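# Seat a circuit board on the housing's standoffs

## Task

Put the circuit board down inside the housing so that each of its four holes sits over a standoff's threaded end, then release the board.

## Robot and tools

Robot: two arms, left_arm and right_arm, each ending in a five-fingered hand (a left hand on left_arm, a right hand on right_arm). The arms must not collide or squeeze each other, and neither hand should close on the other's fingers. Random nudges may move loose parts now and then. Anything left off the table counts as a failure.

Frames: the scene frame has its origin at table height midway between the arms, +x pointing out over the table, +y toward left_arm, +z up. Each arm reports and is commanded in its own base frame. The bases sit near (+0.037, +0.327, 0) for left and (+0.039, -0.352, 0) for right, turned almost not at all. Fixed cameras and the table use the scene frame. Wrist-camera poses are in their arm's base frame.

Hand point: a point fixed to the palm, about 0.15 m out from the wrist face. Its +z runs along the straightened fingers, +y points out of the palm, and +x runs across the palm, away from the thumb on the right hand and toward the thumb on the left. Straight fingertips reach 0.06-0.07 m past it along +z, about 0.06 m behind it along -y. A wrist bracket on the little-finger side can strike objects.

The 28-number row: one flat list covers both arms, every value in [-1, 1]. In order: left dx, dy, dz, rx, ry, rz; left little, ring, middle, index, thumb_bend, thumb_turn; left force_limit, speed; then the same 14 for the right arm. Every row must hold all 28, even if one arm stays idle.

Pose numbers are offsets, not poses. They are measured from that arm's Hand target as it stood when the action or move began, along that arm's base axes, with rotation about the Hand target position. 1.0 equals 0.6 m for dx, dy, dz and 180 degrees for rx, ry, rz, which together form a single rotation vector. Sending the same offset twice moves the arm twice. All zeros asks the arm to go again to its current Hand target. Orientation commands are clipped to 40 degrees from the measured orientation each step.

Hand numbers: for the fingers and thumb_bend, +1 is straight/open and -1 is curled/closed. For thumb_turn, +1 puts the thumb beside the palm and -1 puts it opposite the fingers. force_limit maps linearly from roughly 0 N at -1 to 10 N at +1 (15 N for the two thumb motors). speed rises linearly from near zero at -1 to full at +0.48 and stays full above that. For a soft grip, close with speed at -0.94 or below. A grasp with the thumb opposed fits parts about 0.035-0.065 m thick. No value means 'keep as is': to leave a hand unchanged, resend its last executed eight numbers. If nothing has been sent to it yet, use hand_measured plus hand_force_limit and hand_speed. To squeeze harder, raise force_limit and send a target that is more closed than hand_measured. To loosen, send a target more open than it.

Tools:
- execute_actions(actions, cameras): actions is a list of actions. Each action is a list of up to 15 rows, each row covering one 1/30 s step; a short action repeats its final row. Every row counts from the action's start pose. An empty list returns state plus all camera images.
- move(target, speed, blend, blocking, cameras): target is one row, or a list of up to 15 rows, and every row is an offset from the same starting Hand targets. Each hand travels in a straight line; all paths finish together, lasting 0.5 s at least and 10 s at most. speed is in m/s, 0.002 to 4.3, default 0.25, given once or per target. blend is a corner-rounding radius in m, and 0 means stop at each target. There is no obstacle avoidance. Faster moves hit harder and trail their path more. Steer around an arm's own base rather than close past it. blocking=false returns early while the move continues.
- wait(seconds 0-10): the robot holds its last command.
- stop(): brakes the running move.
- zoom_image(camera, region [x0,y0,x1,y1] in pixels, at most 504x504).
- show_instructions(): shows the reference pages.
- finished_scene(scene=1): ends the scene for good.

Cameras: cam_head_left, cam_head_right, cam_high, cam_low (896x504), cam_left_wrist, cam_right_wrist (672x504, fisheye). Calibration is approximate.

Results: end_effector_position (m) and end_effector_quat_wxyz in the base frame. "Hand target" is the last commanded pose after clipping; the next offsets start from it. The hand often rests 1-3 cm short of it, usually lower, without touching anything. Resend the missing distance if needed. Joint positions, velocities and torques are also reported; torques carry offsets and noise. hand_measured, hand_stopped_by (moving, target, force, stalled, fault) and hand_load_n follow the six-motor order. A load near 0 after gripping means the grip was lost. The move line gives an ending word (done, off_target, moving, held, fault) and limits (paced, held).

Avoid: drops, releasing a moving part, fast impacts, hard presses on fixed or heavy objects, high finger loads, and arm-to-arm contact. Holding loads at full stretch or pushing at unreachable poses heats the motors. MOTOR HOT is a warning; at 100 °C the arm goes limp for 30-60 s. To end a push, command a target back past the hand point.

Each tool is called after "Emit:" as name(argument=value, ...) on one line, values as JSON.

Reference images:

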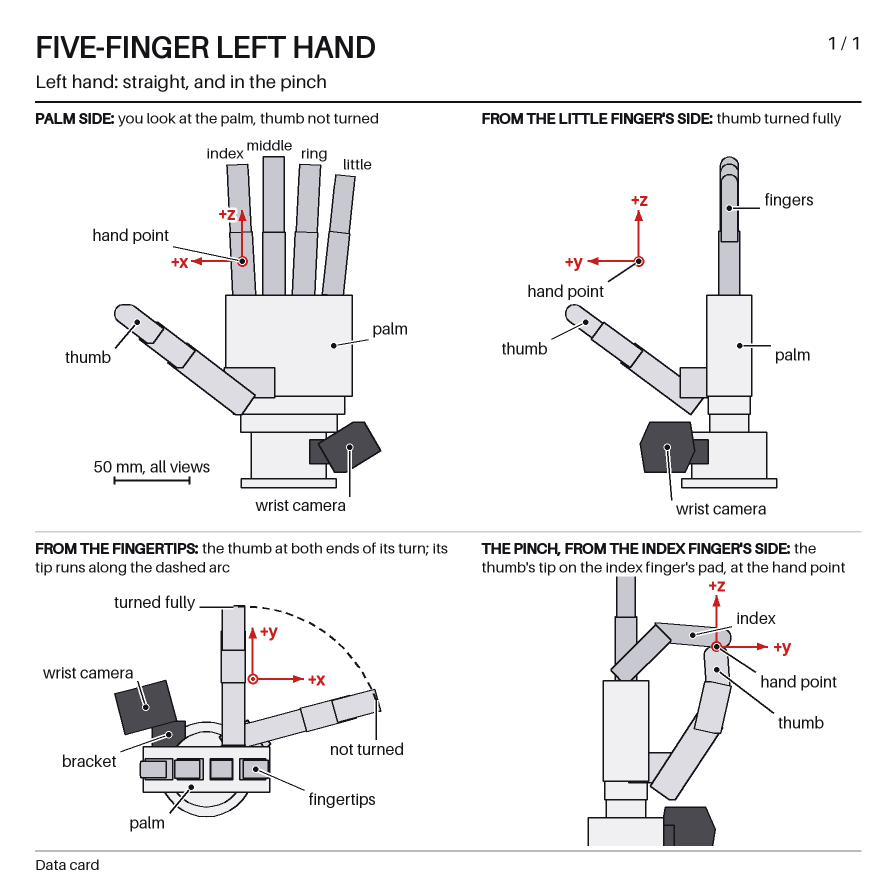

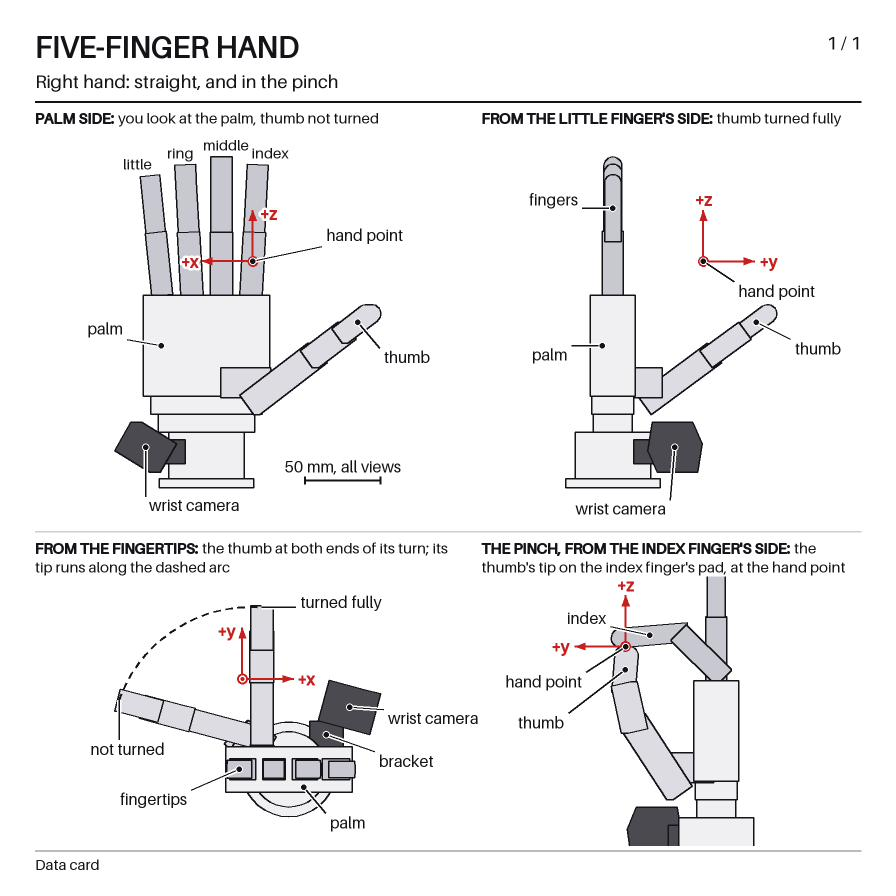

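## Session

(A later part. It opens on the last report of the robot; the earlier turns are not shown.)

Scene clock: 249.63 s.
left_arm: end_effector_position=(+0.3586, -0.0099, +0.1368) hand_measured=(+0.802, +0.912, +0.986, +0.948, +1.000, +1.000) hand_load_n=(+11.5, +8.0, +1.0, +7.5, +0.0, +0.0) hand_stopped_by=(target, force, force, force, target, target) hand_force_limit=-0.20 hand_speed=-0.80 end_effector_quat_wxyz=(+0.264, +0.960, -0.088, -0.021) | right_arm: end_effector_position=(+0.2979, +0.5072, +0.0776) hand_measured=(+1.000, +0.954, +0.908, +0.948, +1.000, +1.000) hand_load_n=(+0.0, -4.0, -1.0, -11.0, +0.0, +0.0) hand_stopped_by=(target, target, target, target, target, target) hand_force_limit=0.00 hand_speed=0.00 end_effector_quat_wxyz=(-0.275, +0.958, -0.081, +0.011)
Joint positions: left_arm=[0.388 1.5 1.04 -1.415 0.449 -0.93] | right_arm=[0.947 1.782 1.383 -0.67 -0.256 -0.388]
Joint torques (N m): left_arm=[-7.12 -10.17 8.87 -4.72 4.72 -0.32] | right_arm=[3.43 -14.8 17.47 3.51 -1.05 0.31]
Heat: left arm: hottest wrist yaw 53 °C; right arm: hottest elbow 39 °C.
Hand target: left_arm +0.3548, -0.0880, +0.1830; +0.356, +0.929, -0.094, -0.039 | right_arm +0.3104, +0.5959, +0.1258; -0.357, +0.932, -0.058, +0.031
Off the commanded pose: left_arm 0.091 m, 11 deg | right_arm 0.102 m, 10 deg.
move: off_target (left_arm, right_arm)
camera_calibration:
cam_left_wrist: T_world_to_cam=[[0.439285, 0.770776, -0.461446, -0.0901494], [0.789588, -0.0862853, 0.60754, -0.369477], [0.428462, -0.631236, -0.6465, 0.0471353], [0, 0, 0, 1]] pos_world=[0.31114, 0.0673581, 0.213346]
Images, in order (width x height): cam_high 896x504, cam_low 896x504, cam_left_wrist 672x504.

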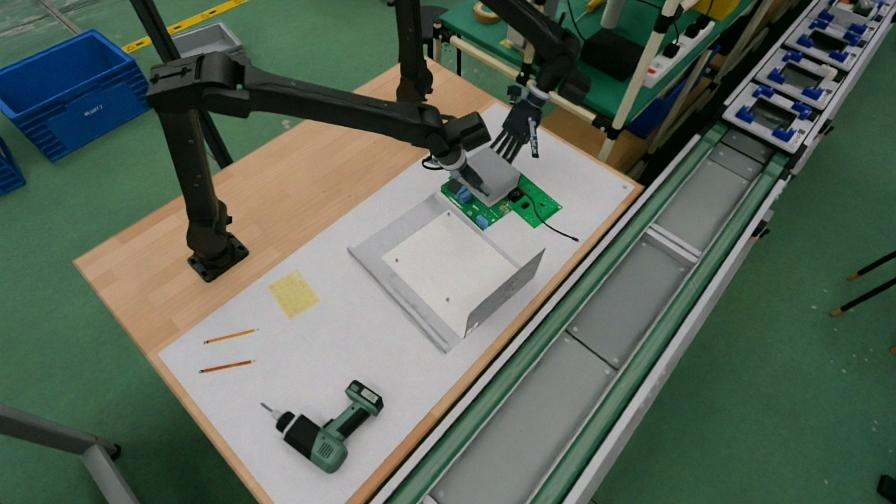

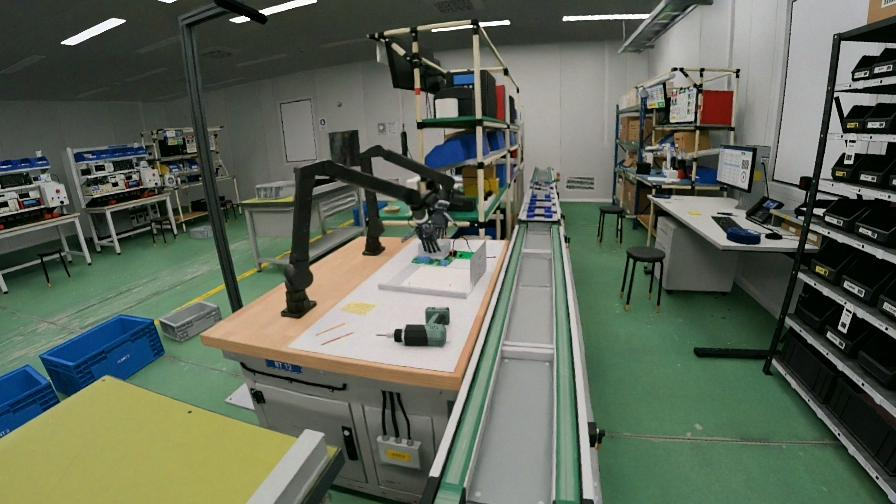

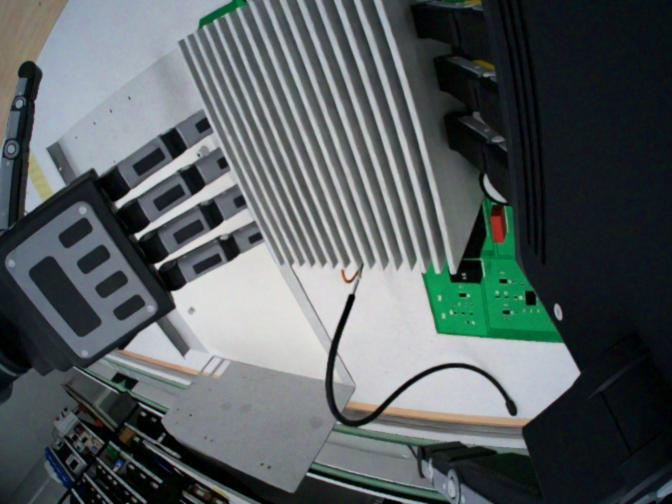

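Emit:
zoom_image(camera="cam_high", region=[380, 90, 580, 270])

Emit:
zoom_image(camera="cam_low", region=[370, 180, 530, 300])

Scaled by 2.520.

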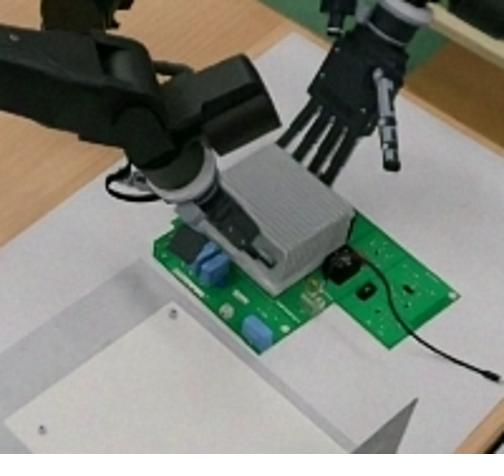

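Scaled by 3.150.

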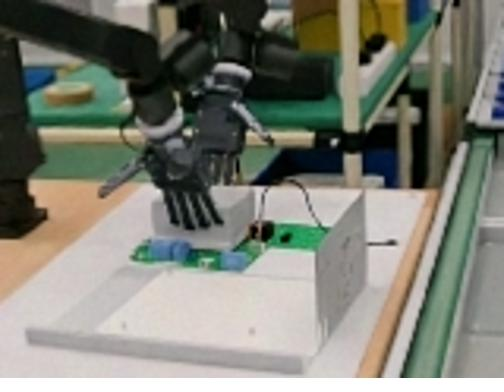

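Emit:
move(target=[-0.002,-0.01,0.05,0,0,0,0.84,0.88,0.96,0.88,1,1,-0.2,-0.8,0.001,0.01,0.06,0,0,0,1,0.95,0.905,0.96,1,1,0,0], speed=0.1, cameras=["cam_high","cam_low","cam_left_wrist"])

Emit:
zoom_image(camera="cam_high", region=[380, 90, 580, 270])

Emit:
zoom_image(camera="cam_low", region=[370, 180, 530, 300])

Scene clock: 254.23 s.
left_arm: end_effector_position=(+0.3597, -0.0205, +0.1548) hand_measured=(+0.840, +0.912, +0.974, +0.948, +1.000, +1.000) hand_load_n=(+0.0, +9.0, +15.5, +4.5, -0.5, +0.0) hand_stopped_by=(target, force, force, force, target, target) hand_force_limit=-0.20 hand_speed=-0.80 end_effector_quat_wxyz=(+0.263, +0.961, -0.072, -0.033) | right_arm: end_effector_position=(+0.2963, +0.4996, +0.0901) hand_measured=(+1.000, +0.950, +0.906, +0.948, +1.000, +1.000) hand_load_n=(+0.0, -1.5, +0.0, -17.0, +0.0, +0.0) hand_stopped_by=(target, target, target, stalled, target, target) hand_force_limit=0.00 hand_speed=0.00 end_effector_quat_wxyz=(-0.249, +0.965, -0.088, +0.005)
Joint positions: left_arm=[0.358 1.472 1.063 -1.467 0.449 -0.993] | right_arm=[0.947 1.783 1.432 -0.773 -0.239 -0.388]
Joint torques (N m): left_arm=[-6.12 -10.93 10.51 -5.19 4.72 0] | right_arm=[3.84 -17.03 19.1 3.82 -1.69 0.33]
Heat: left arm: hottest wrist yaw 61 °C; right arm: hottest elbow 41 °C.
Hand target: left_arm +0.3536, -0.0940, +0.2131; +0.356, +0.929, -0.094, -0.039 | right_arm +0.3110, +0.6019, +0.1618; -0.357, +0.932, -0.058, +0.031
Off the commanded pose: left_arm 0.094 m, 12 deg | right_arm 0.126 m, 14 deg.
move: off_target (left_arm, right_arm)
camera_calibration:
cam_left_wrist: T_world_to_cam=[[0.405535, 0.783773, -0.470362, -0.0602999], [0.810414, -0.07027, 0.581628, -0.385288], [0.422812, -0.617059, -0.663678, 0.0566203], [0, 0, 0, 1]] pos_world=[0.312757, 0.0551253, 0.233309]
Images, in order (width x height): cam_high 896x504, cam_low 896x504, cam_left_wrist 672x504.

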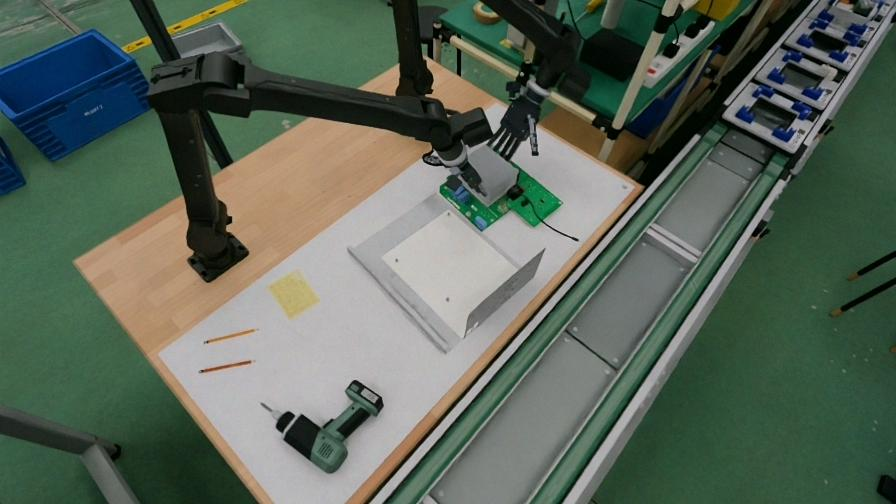

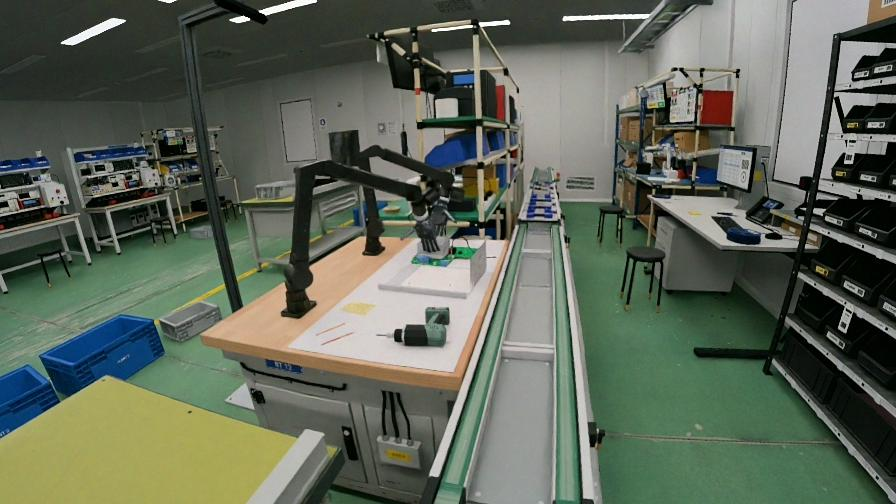

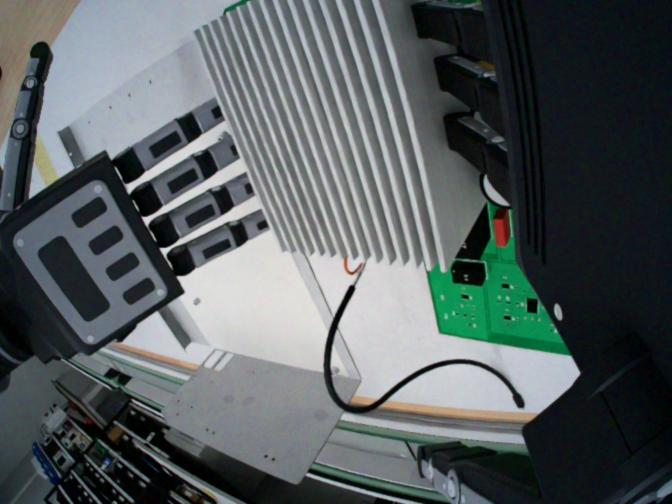

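Scaled by 2.520.

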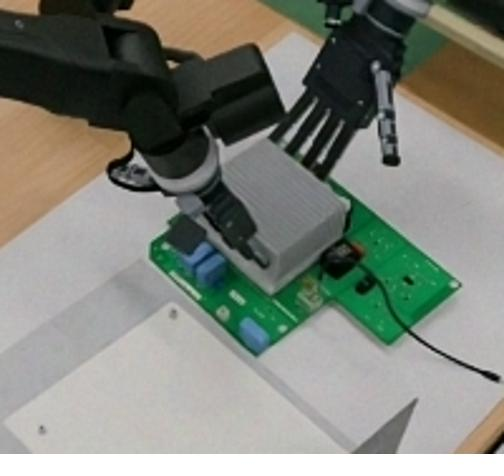

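Scaled by 3.150.

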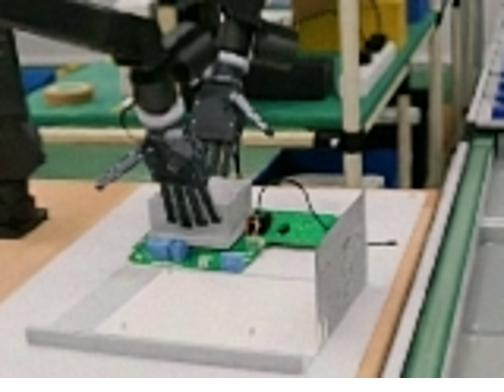

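Emit:
move(target=[0,0,0.02,0,0,0,0.81,0.88,0.945,0.88,1,1,-0.2,-0.8,0,0.0,0.06,0,0,0,1,0.955,0.915,0.935,1,1,0,0], speed=0.1, cameras=["cam_high","cam_low"])

Emit:
zoom_image(camera="cam_high", region=[380, 90, 580, 270])

Emit:
zoom_image(camera="cam_low", region=[370, 180, 530, 300])

Scene clock: 256.80 s.
left_arm: end_effector_position=(+0.3575, -0.0274, +0.1732) hand_measured=(+0.810, +0.912, +0.974, +0.948, +1.000, +1.000) hand_load_n=(+0.5, +1.5, +16.0, +6.0, +0.0, +0.5) hand_stopped_by=(target, force, force, force, target, target) hand_force_limit=-0.20 hand_speed=-0.80 end_effector_quat_wxyz=(+0.264, +0.961, -0.070, -0.040) | right_arm: end_effector_position=(+0.2952, +0.4956, +0.0998) hand_measured=(+1.000, +0.956, +0.916, +0.932, +1.000, +1.000) hand_load_n=(+0.0, -1.5, +0.0, -15.5, +0.0, +0.0) hand_stopped_by=(target, target, target, target, target, target) hand_force_limit=0.00 hand_speed=0.00 end_effector_quat_wxyz=(-0.229, +0.969, -0.091, -0.003)
Joint positions: left_arm=[0.342 1.448 1.089 -1.522 0.45 -1.011] | right_arm=[0.947 1.791 1.476 -0.853 -0.231 -0.388]
Joint torques (N m): left_arm=[-5.25 -10.05 10.54 -4.37 4.72 0.13] | right_arm=[3.49 -20.48 20.36 3.45 -2.03 0.3]
Heat: left arm: hottest wrist yaw 64 °C; right arm: hottest elbow 42 °C.
Hand target: left_arm +0.3536, -0.0941, +0.2250; +0.356, +0.929, -0.094, -0.039 | right_arm +0.3110, +0.6019, +0.1977; -0.357, +0.932, -0.058, +0.031
Off the commanded pose: left_arm 0.085 m, 11 deg | right_arm 0.145 m, 16 deg.
move: off_target (left_arm, right_arm)
Images, in order (width x height): cam_high 896x504, cam_low 896x504.

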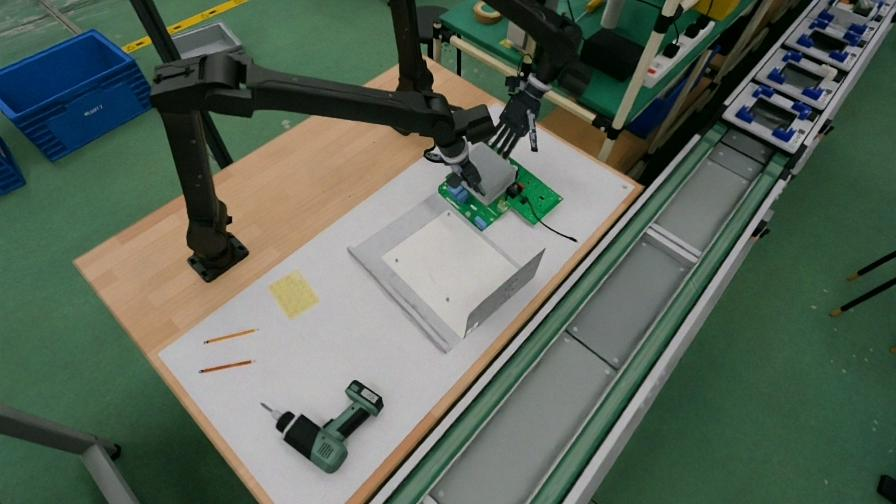

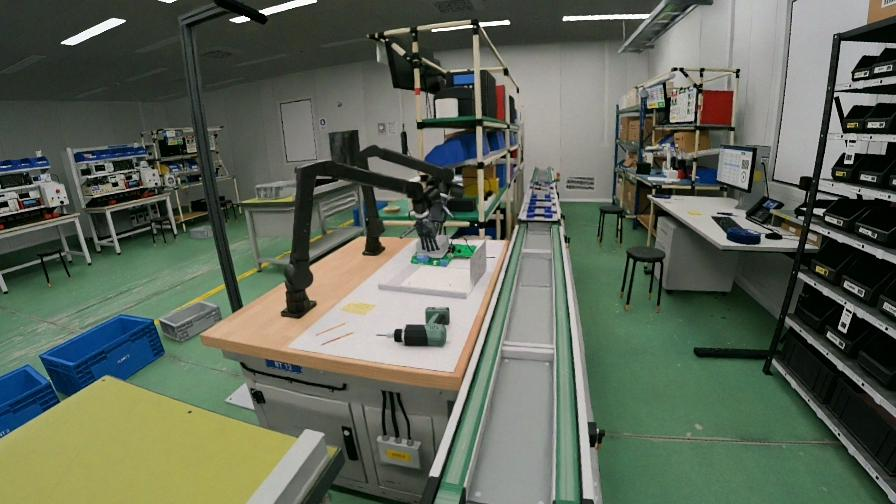

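Scaled by 2.520.

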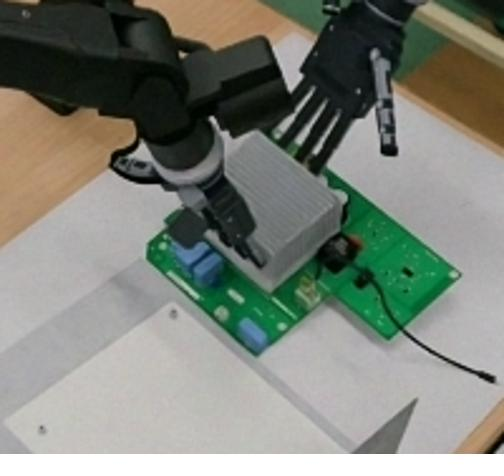

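Scaled by 3.150.

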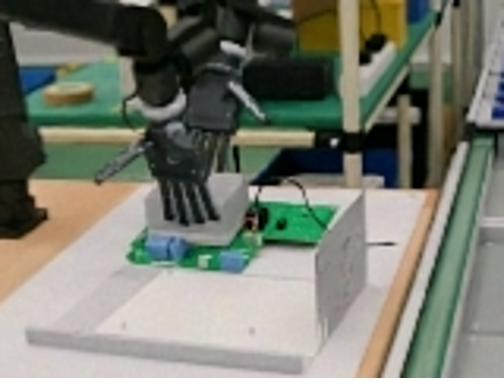

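Emit:
move(target=[0,0,-0.035,0,0,0,0.81,0.87,0.99,0.88,1,1,-0.2,-0.8,0,0.0,0.02,0,0,0.02,1,0.955,0.915,0.935,1,1,0,0], speed=0.1, cameras=["cam_high","cam_low"])

Emit:
zoom_image(camera="cam_high", region=[380, 90, 580, 270])

Scene clock: 261.73 s.
left_arm: end_effector_position=(+0.3571, -0.0278, +0.1736) hand_measured=(+0.810, +0.898, +0.990, +0.948, +1.000, +1.000) hand_load_n=(+0.5, +6.0, +4.0, +11.0, +0.0, +0.0) hand_stopped_by=(target, force, force, force, target, target) hand_force_limit=-0.20 hand_speed=-0.80 end_effector_quat_wxyz=(+0.266, +0.961, -0.070, -0.041) | right_arm: end_effector_position=(+0.2964, +0.4942, +0.1069) hand_measured=(+1.000, +0.956, +0.916, +0.932, +1.000, +1.000) hand_load_n=(-1.0, -5.0, +0.0, -12.5, +0.0, +0.0) hand_stopped_by=(target, target, target, target, target, target) hand_force_limit=0.00 hand_speed=0.00 end_effector_quat_wxyz=(-0.218, +0.973, -0.075, -0.007)
Joint positions: left_arm=[0.342 1.448 1.089 -1.526 0.452 -1.011] | right_arm=[0.947 1.801 1.515 -0.908 -0.234 -0.425]
Joint torques (N m): left_arm=[-5.36 -8.53 7.64 -2.37 4.72 0.14] | right_arm=[2.96 -20.66 20.52 3.58 -3.21 0.09]
Heat: left arm: hottest wrist yaw 71 °C; right arm: hottest elbow 44 °C.
Hand target: left_arm +0.3536, -0.0940, +0.2040; +0.356, +0.929, -0.094, -0.039 | right_arm +0.3110, +0.6019, +0.2097; -0.358, +0.933, -0.029, +0.020
Off the commanded pose: left_arm 0.073 m, 11 deg | right_arm 0.150 m, 18 deg.
move: off_target (left_arm, right_arm)
Images, in order (width x height): cam_high 896x504, cam_low 896x504.

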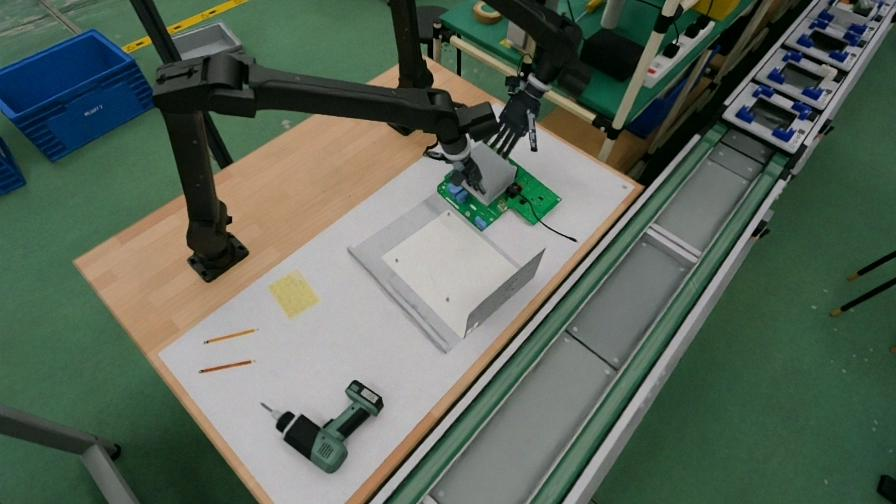

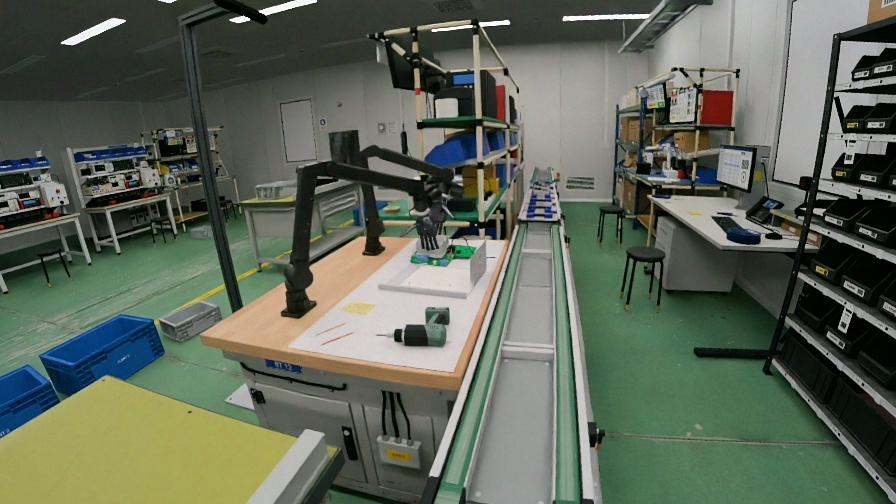

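Scaled by 2.520.

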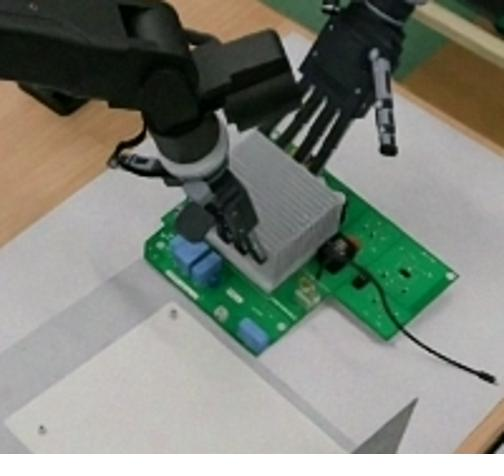

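Emit:
move(target=[[0,0,-0.09,0,0,0,0.81,0.87,0.99,0.88,1,1,-0.2,-0.8,0,0.0,-0.12,0,0,0,1,0.955,0.915,0.935,1,1,0,0],[0,0.07,-0.12,0,0,0,0.81,0.87,0.99,0.88,1,1,-0.2,-0.8,0,-0.07,-0.16,0,0,0,1,0.955,0.915,0.935,1,1,0,0]], speed=[0.12,0.12], cameras=["cam_high","cam_low","cam_left_wrist","cam_right_wrist"])

Scene clock: 264.47 s.
left_arm: end_effector_position=(+0.3564, -0.0127, +0.1433) hand_measured=(+0.810, +0.898, +0.990, +0.948, +1.000, +1.000) hand_load_n=(+0.0, +3.5, +0.0, +5.0, +0.0, +0.0) hand_stopped_by=(target, force, force, force, target, target) hand_force_limit=-0.20 hand_speed=-0.80 end_effector_quat_wxyz=(+0.301, +0.951, -0.066, -0.026) | right_arm: end_effector_position=(+0.2968, +0.4957, +0.0863) hand_measured=(+1.000, +0.956, +0.914, +0.934, +1.000, +1.000) hand_load_n=(+0.5, -5.5, -6.0, -5.5, +0.0, +0.0) hand_stopped_by=(target, target, target, target, target, target) hand_force_limit=0.00 hand_speed=0.00 end_effector_quat_wxyz=(-0.270, +0.961, -0.063, -0.011)
Joint positions: left_arm=[0.409 1.513 1.036 -1.453 0.509 -0.93] | right_arm=[0.926 1.774 1.4 -0.736 -0.308 -0.442]
Joint torques (N m): left_arm=[-3.43 -4.19 5.39 0.2 3.42 0.38] | right_arm=[1.67 -16.91 10.77 6.15 -1.39 -0.03]
Heat: left arm: hottest wrist yaw 73 °C; right arm: hottest elbow 44 °C.
Hand target: left_arm +0.3536, -0.0520, +0.1320; +0.356, +0.929, -0.094, -0.039 | right_arm +0.3108, +0.5599, +0.1137; -0.358, +0.933, -0.028, +0.020
Off the commanded pose: left_arm 0.041 m, 8 deg | right_arm 0.071 m, 12 deg.
move: off_target (left_arm, right_arm)
camera_calibration:
cam_left_wrist: T_world_to_cam=[[0.394236, 0.750979, -0.529726, -0.0583766], [0.808975, -0.0100902, 0.587757, -0.375037], [0.436048, -0.66025, -0.611501, 0.0424381], [0, 0, 0, 1]] pos_world=[0.307905, 0.0680751, 0.215458]
cam_right_wrist: T_world_to_cam=[[0.0879245, -0.851827, -0.516391, 0.440395], [-0.849309, -0.334993, 0.407988, 0.382012], [-0.520522, 0.402703, -0.752919, 0.131806], [0, 0, 0, 1]] pos_world=[0.354333, 0.450032, 0.170799]
Images, in order (width x height): cam_high 896x504, cam_low 896x504, cam_left_wrist 672x504, cam_right_wrist 672x504.

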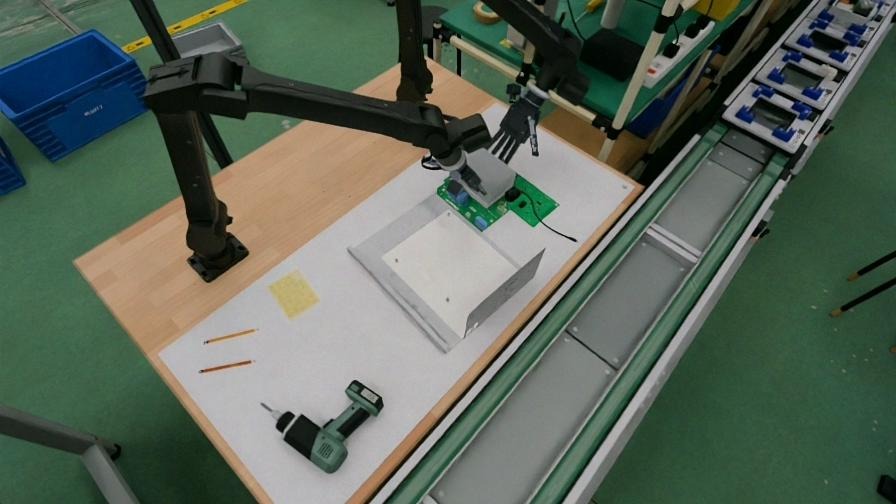

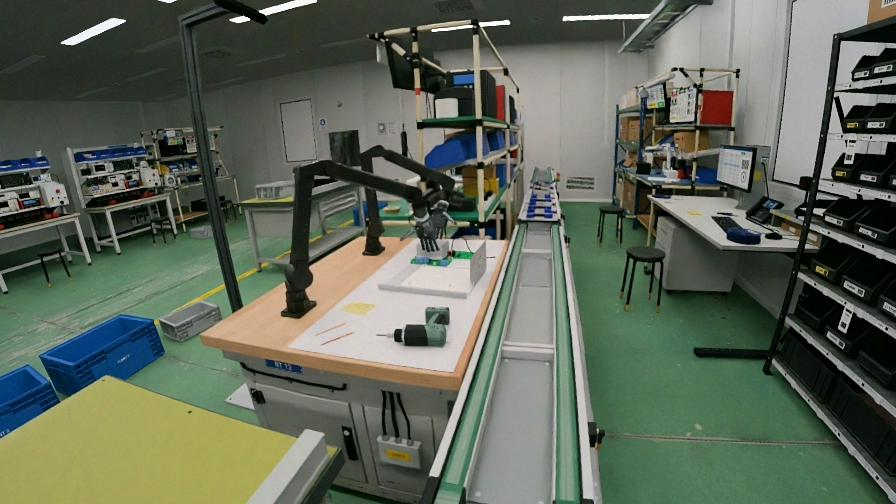

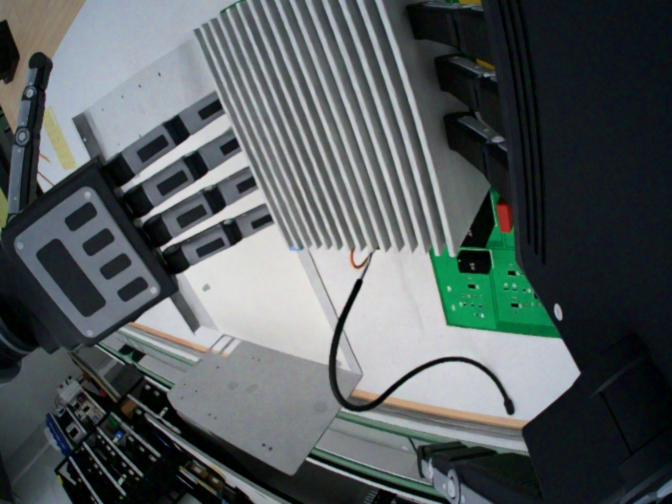

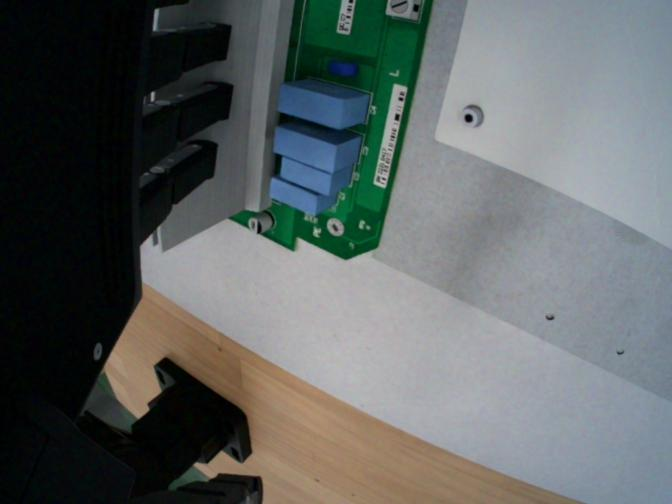

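Emit:
move(target=[[0,0.10,0.02,0,0,0,1,1,1,1,1,1,-0.2,-0.3,0,-0.12,0.0,0,0,0,1,1,1,1,1,1,0,-0.3],[0.015,0.14,0.04,-0.073,0.012,0.01,1,1,1,1,1,1,-0.2,-0.3,-0.01,-0.15,0.03,0.073,-0.005,-0.006,1,1,1,1,1,1,0,-0.3]], speed=[0.2,0.2], blend=[0.01,0], cameras=["all"])

Emit:
zoom_image(camera="cam_high", region=[380, 90, 580, 270])

Emit:
zoom_image(camera="cam_low", region=[370, 180, 530, 300])

Scene clock: 270.33 s.
left_arm: end_effector_position=(+0.3560, +0.0249, +0.1494) hand_measured=(+1.000, +1.000, +1.000, +1.000, +1.000, +1.000) hand_load_n=(+0.0, +0.5, +0.0, +0.0, +0.0, +0.0) hand_stopped_by=(target, target, target, target, target, target) hand_force_limit=-0.20 hand_speed=-0.30 end_effector_quat_wxyz=(+0.448, +0.891, -0.067, -0.033) | right_arm: end_effector_position=(+0.2998, +0.4693, +0.1160) hand_measured=(+1.000, +1.000, +1.000, +1.000, +1.000, +1.000) hand_load_n=(+0.0, +0.0, +0.0, +0.0, +0.0, +0.0) hand_stopped_by=(target, target, target, target, target, target) hand_force_limit=0.00 hand_speed=-0.30 end_effector_quat_wxyz=(-0.445, +0.895, -0.027, +0.021)
Joint positions: left_arm=[0.555 1.74 1.127 -1.674 0.658 -0.611] | right_arm=[0.829 1.551 1.067 -0.281 -0.515 -0.457]
Joint torques (N m): left_arm=[1.96 -8.88 9.95 -1.78 0.53 0.23] | right_arm=[-1.67 -15.38 7.01 2.02 -0.4 0.19]
Heat: left arm: hottest wrist yaw 68 °C; right arm: hottest elbow 44 °C.
Hand target: left_arm +0.3626, +0.0319, +0.1560; +0.462, +0.882, -0.077, -0.040 | right_arm +0.3049, +0.4699, +0.1318; -0.463, +0.885, -0.037, +0.027
Off the commanded pose: left_arm 0.012 m, 2 deg | right_arm 0.016 m, 3 deg.
joint sent to its limit (left arm) — joint 4 (wrist pitch), lower limit. The joint targets still meet the commanded pose.
move: off_target (left_arm, right_arm)
camera_calibration:
cam_left_wrist: T_world_to_cam=[[0.376782, 0.544636, -0.749271, -0.0391012], [0.829448, 0.161729, 0.534659, -0.38137], [0.412373, -0.822931, -0.390811, 0.0505899], [0, 0, 0, 1]] pos_world=[0.310197, 0.124607, 0.194376]
cam_right_wrist: T_world_to_cam=[[0.182482, -0.603352, -0.776316, 0.318192], [-0.863239, -0.476282, 0.167252, 0.461977], [-0.470657, 0.639626, -0.60775, 0.0233765], [0, 0, 0, 1]] pos_world=[0.351734, 0.397061, 0.183958]

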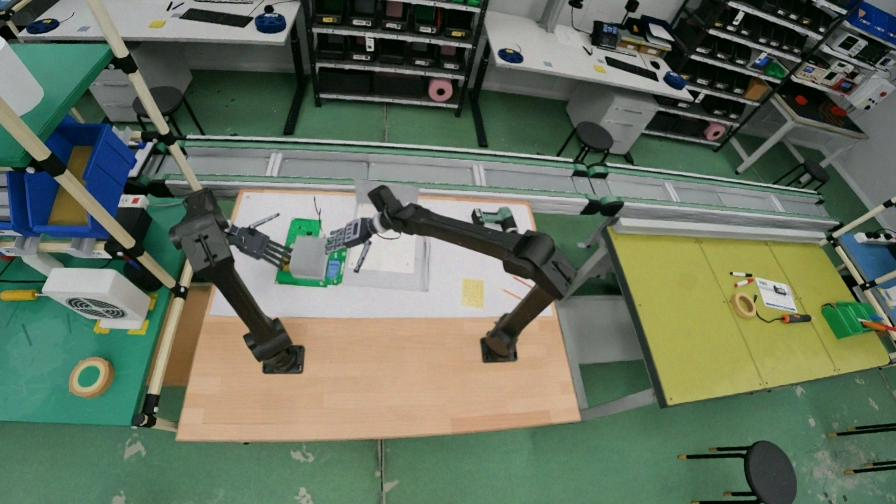

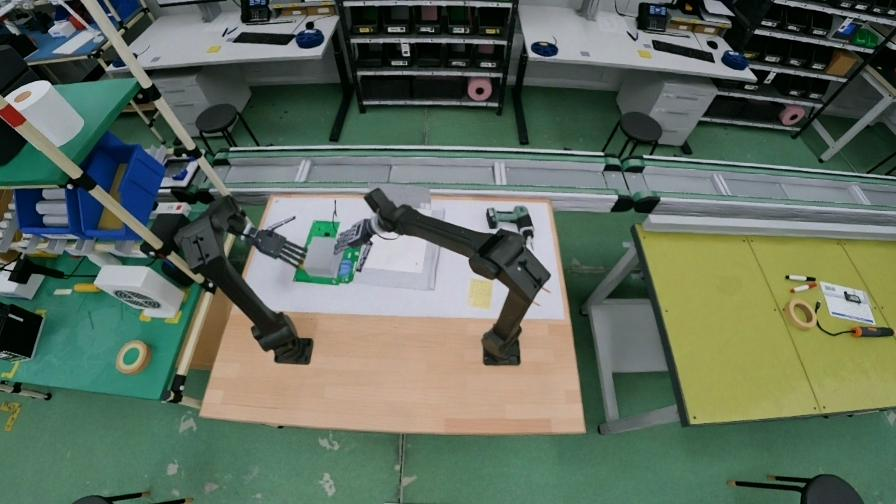

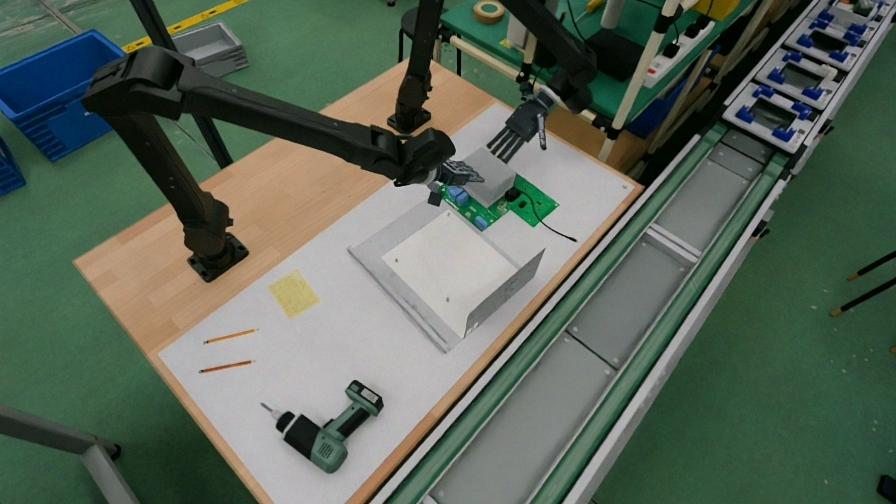

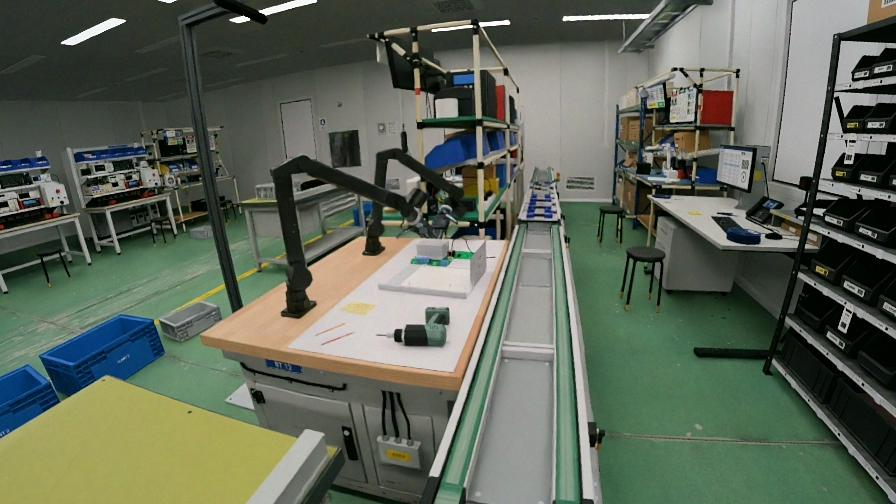

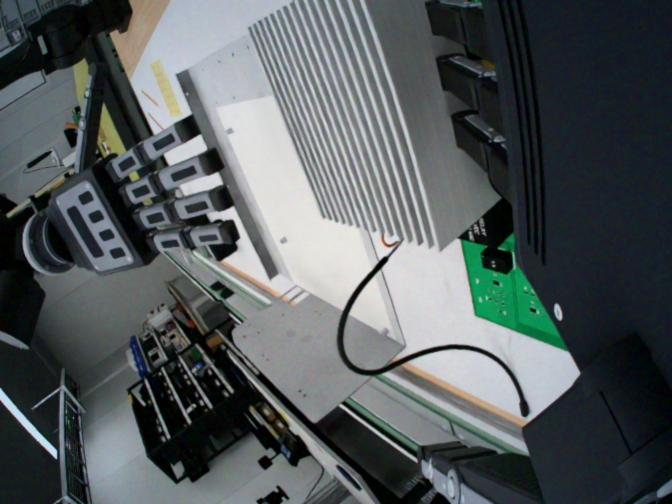

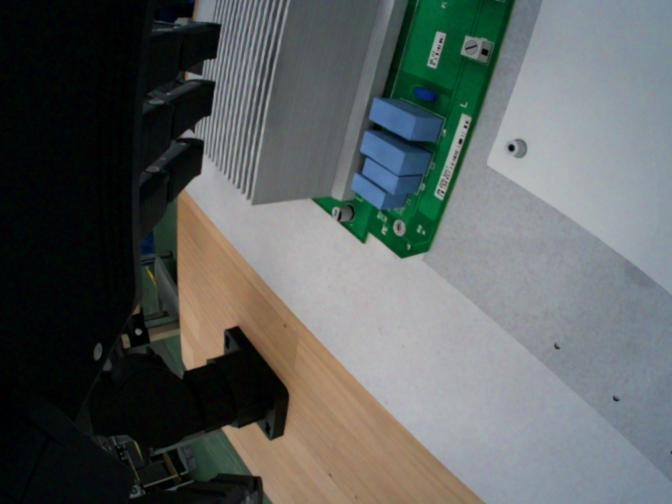

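Scaled by 2.520.

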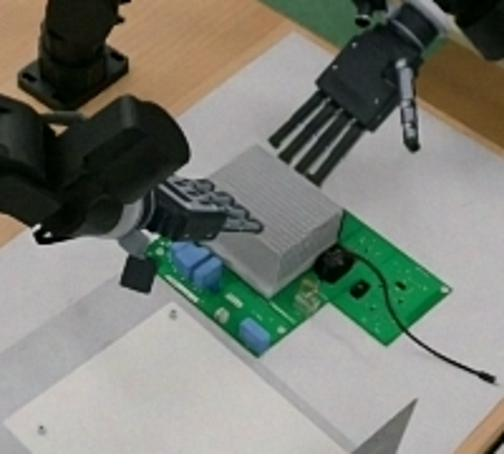

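Scaled by 3.150.

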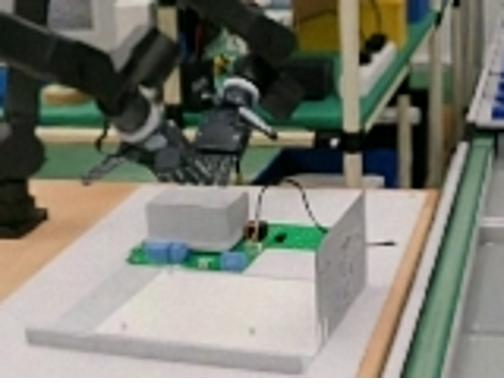

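Emit:
zoom_image(camera="cam_right_wrist", region=[180, 0, 520, 280])

Emit:
zoom_image(camera="cam_left_wrist", region=[200, 0, 580, 280])

Scaled by 1.482 from the camera's 672x504 image, which has a finer 960x720 frame.

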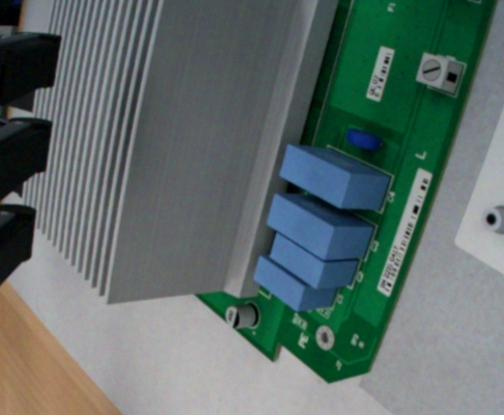

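Scaled by 1.326 from the camera's 672x504 image, which has a finer 960x720 frame.

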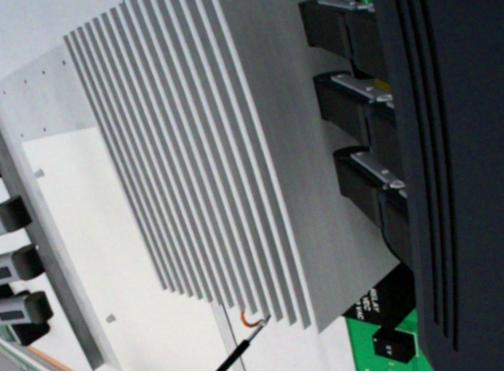

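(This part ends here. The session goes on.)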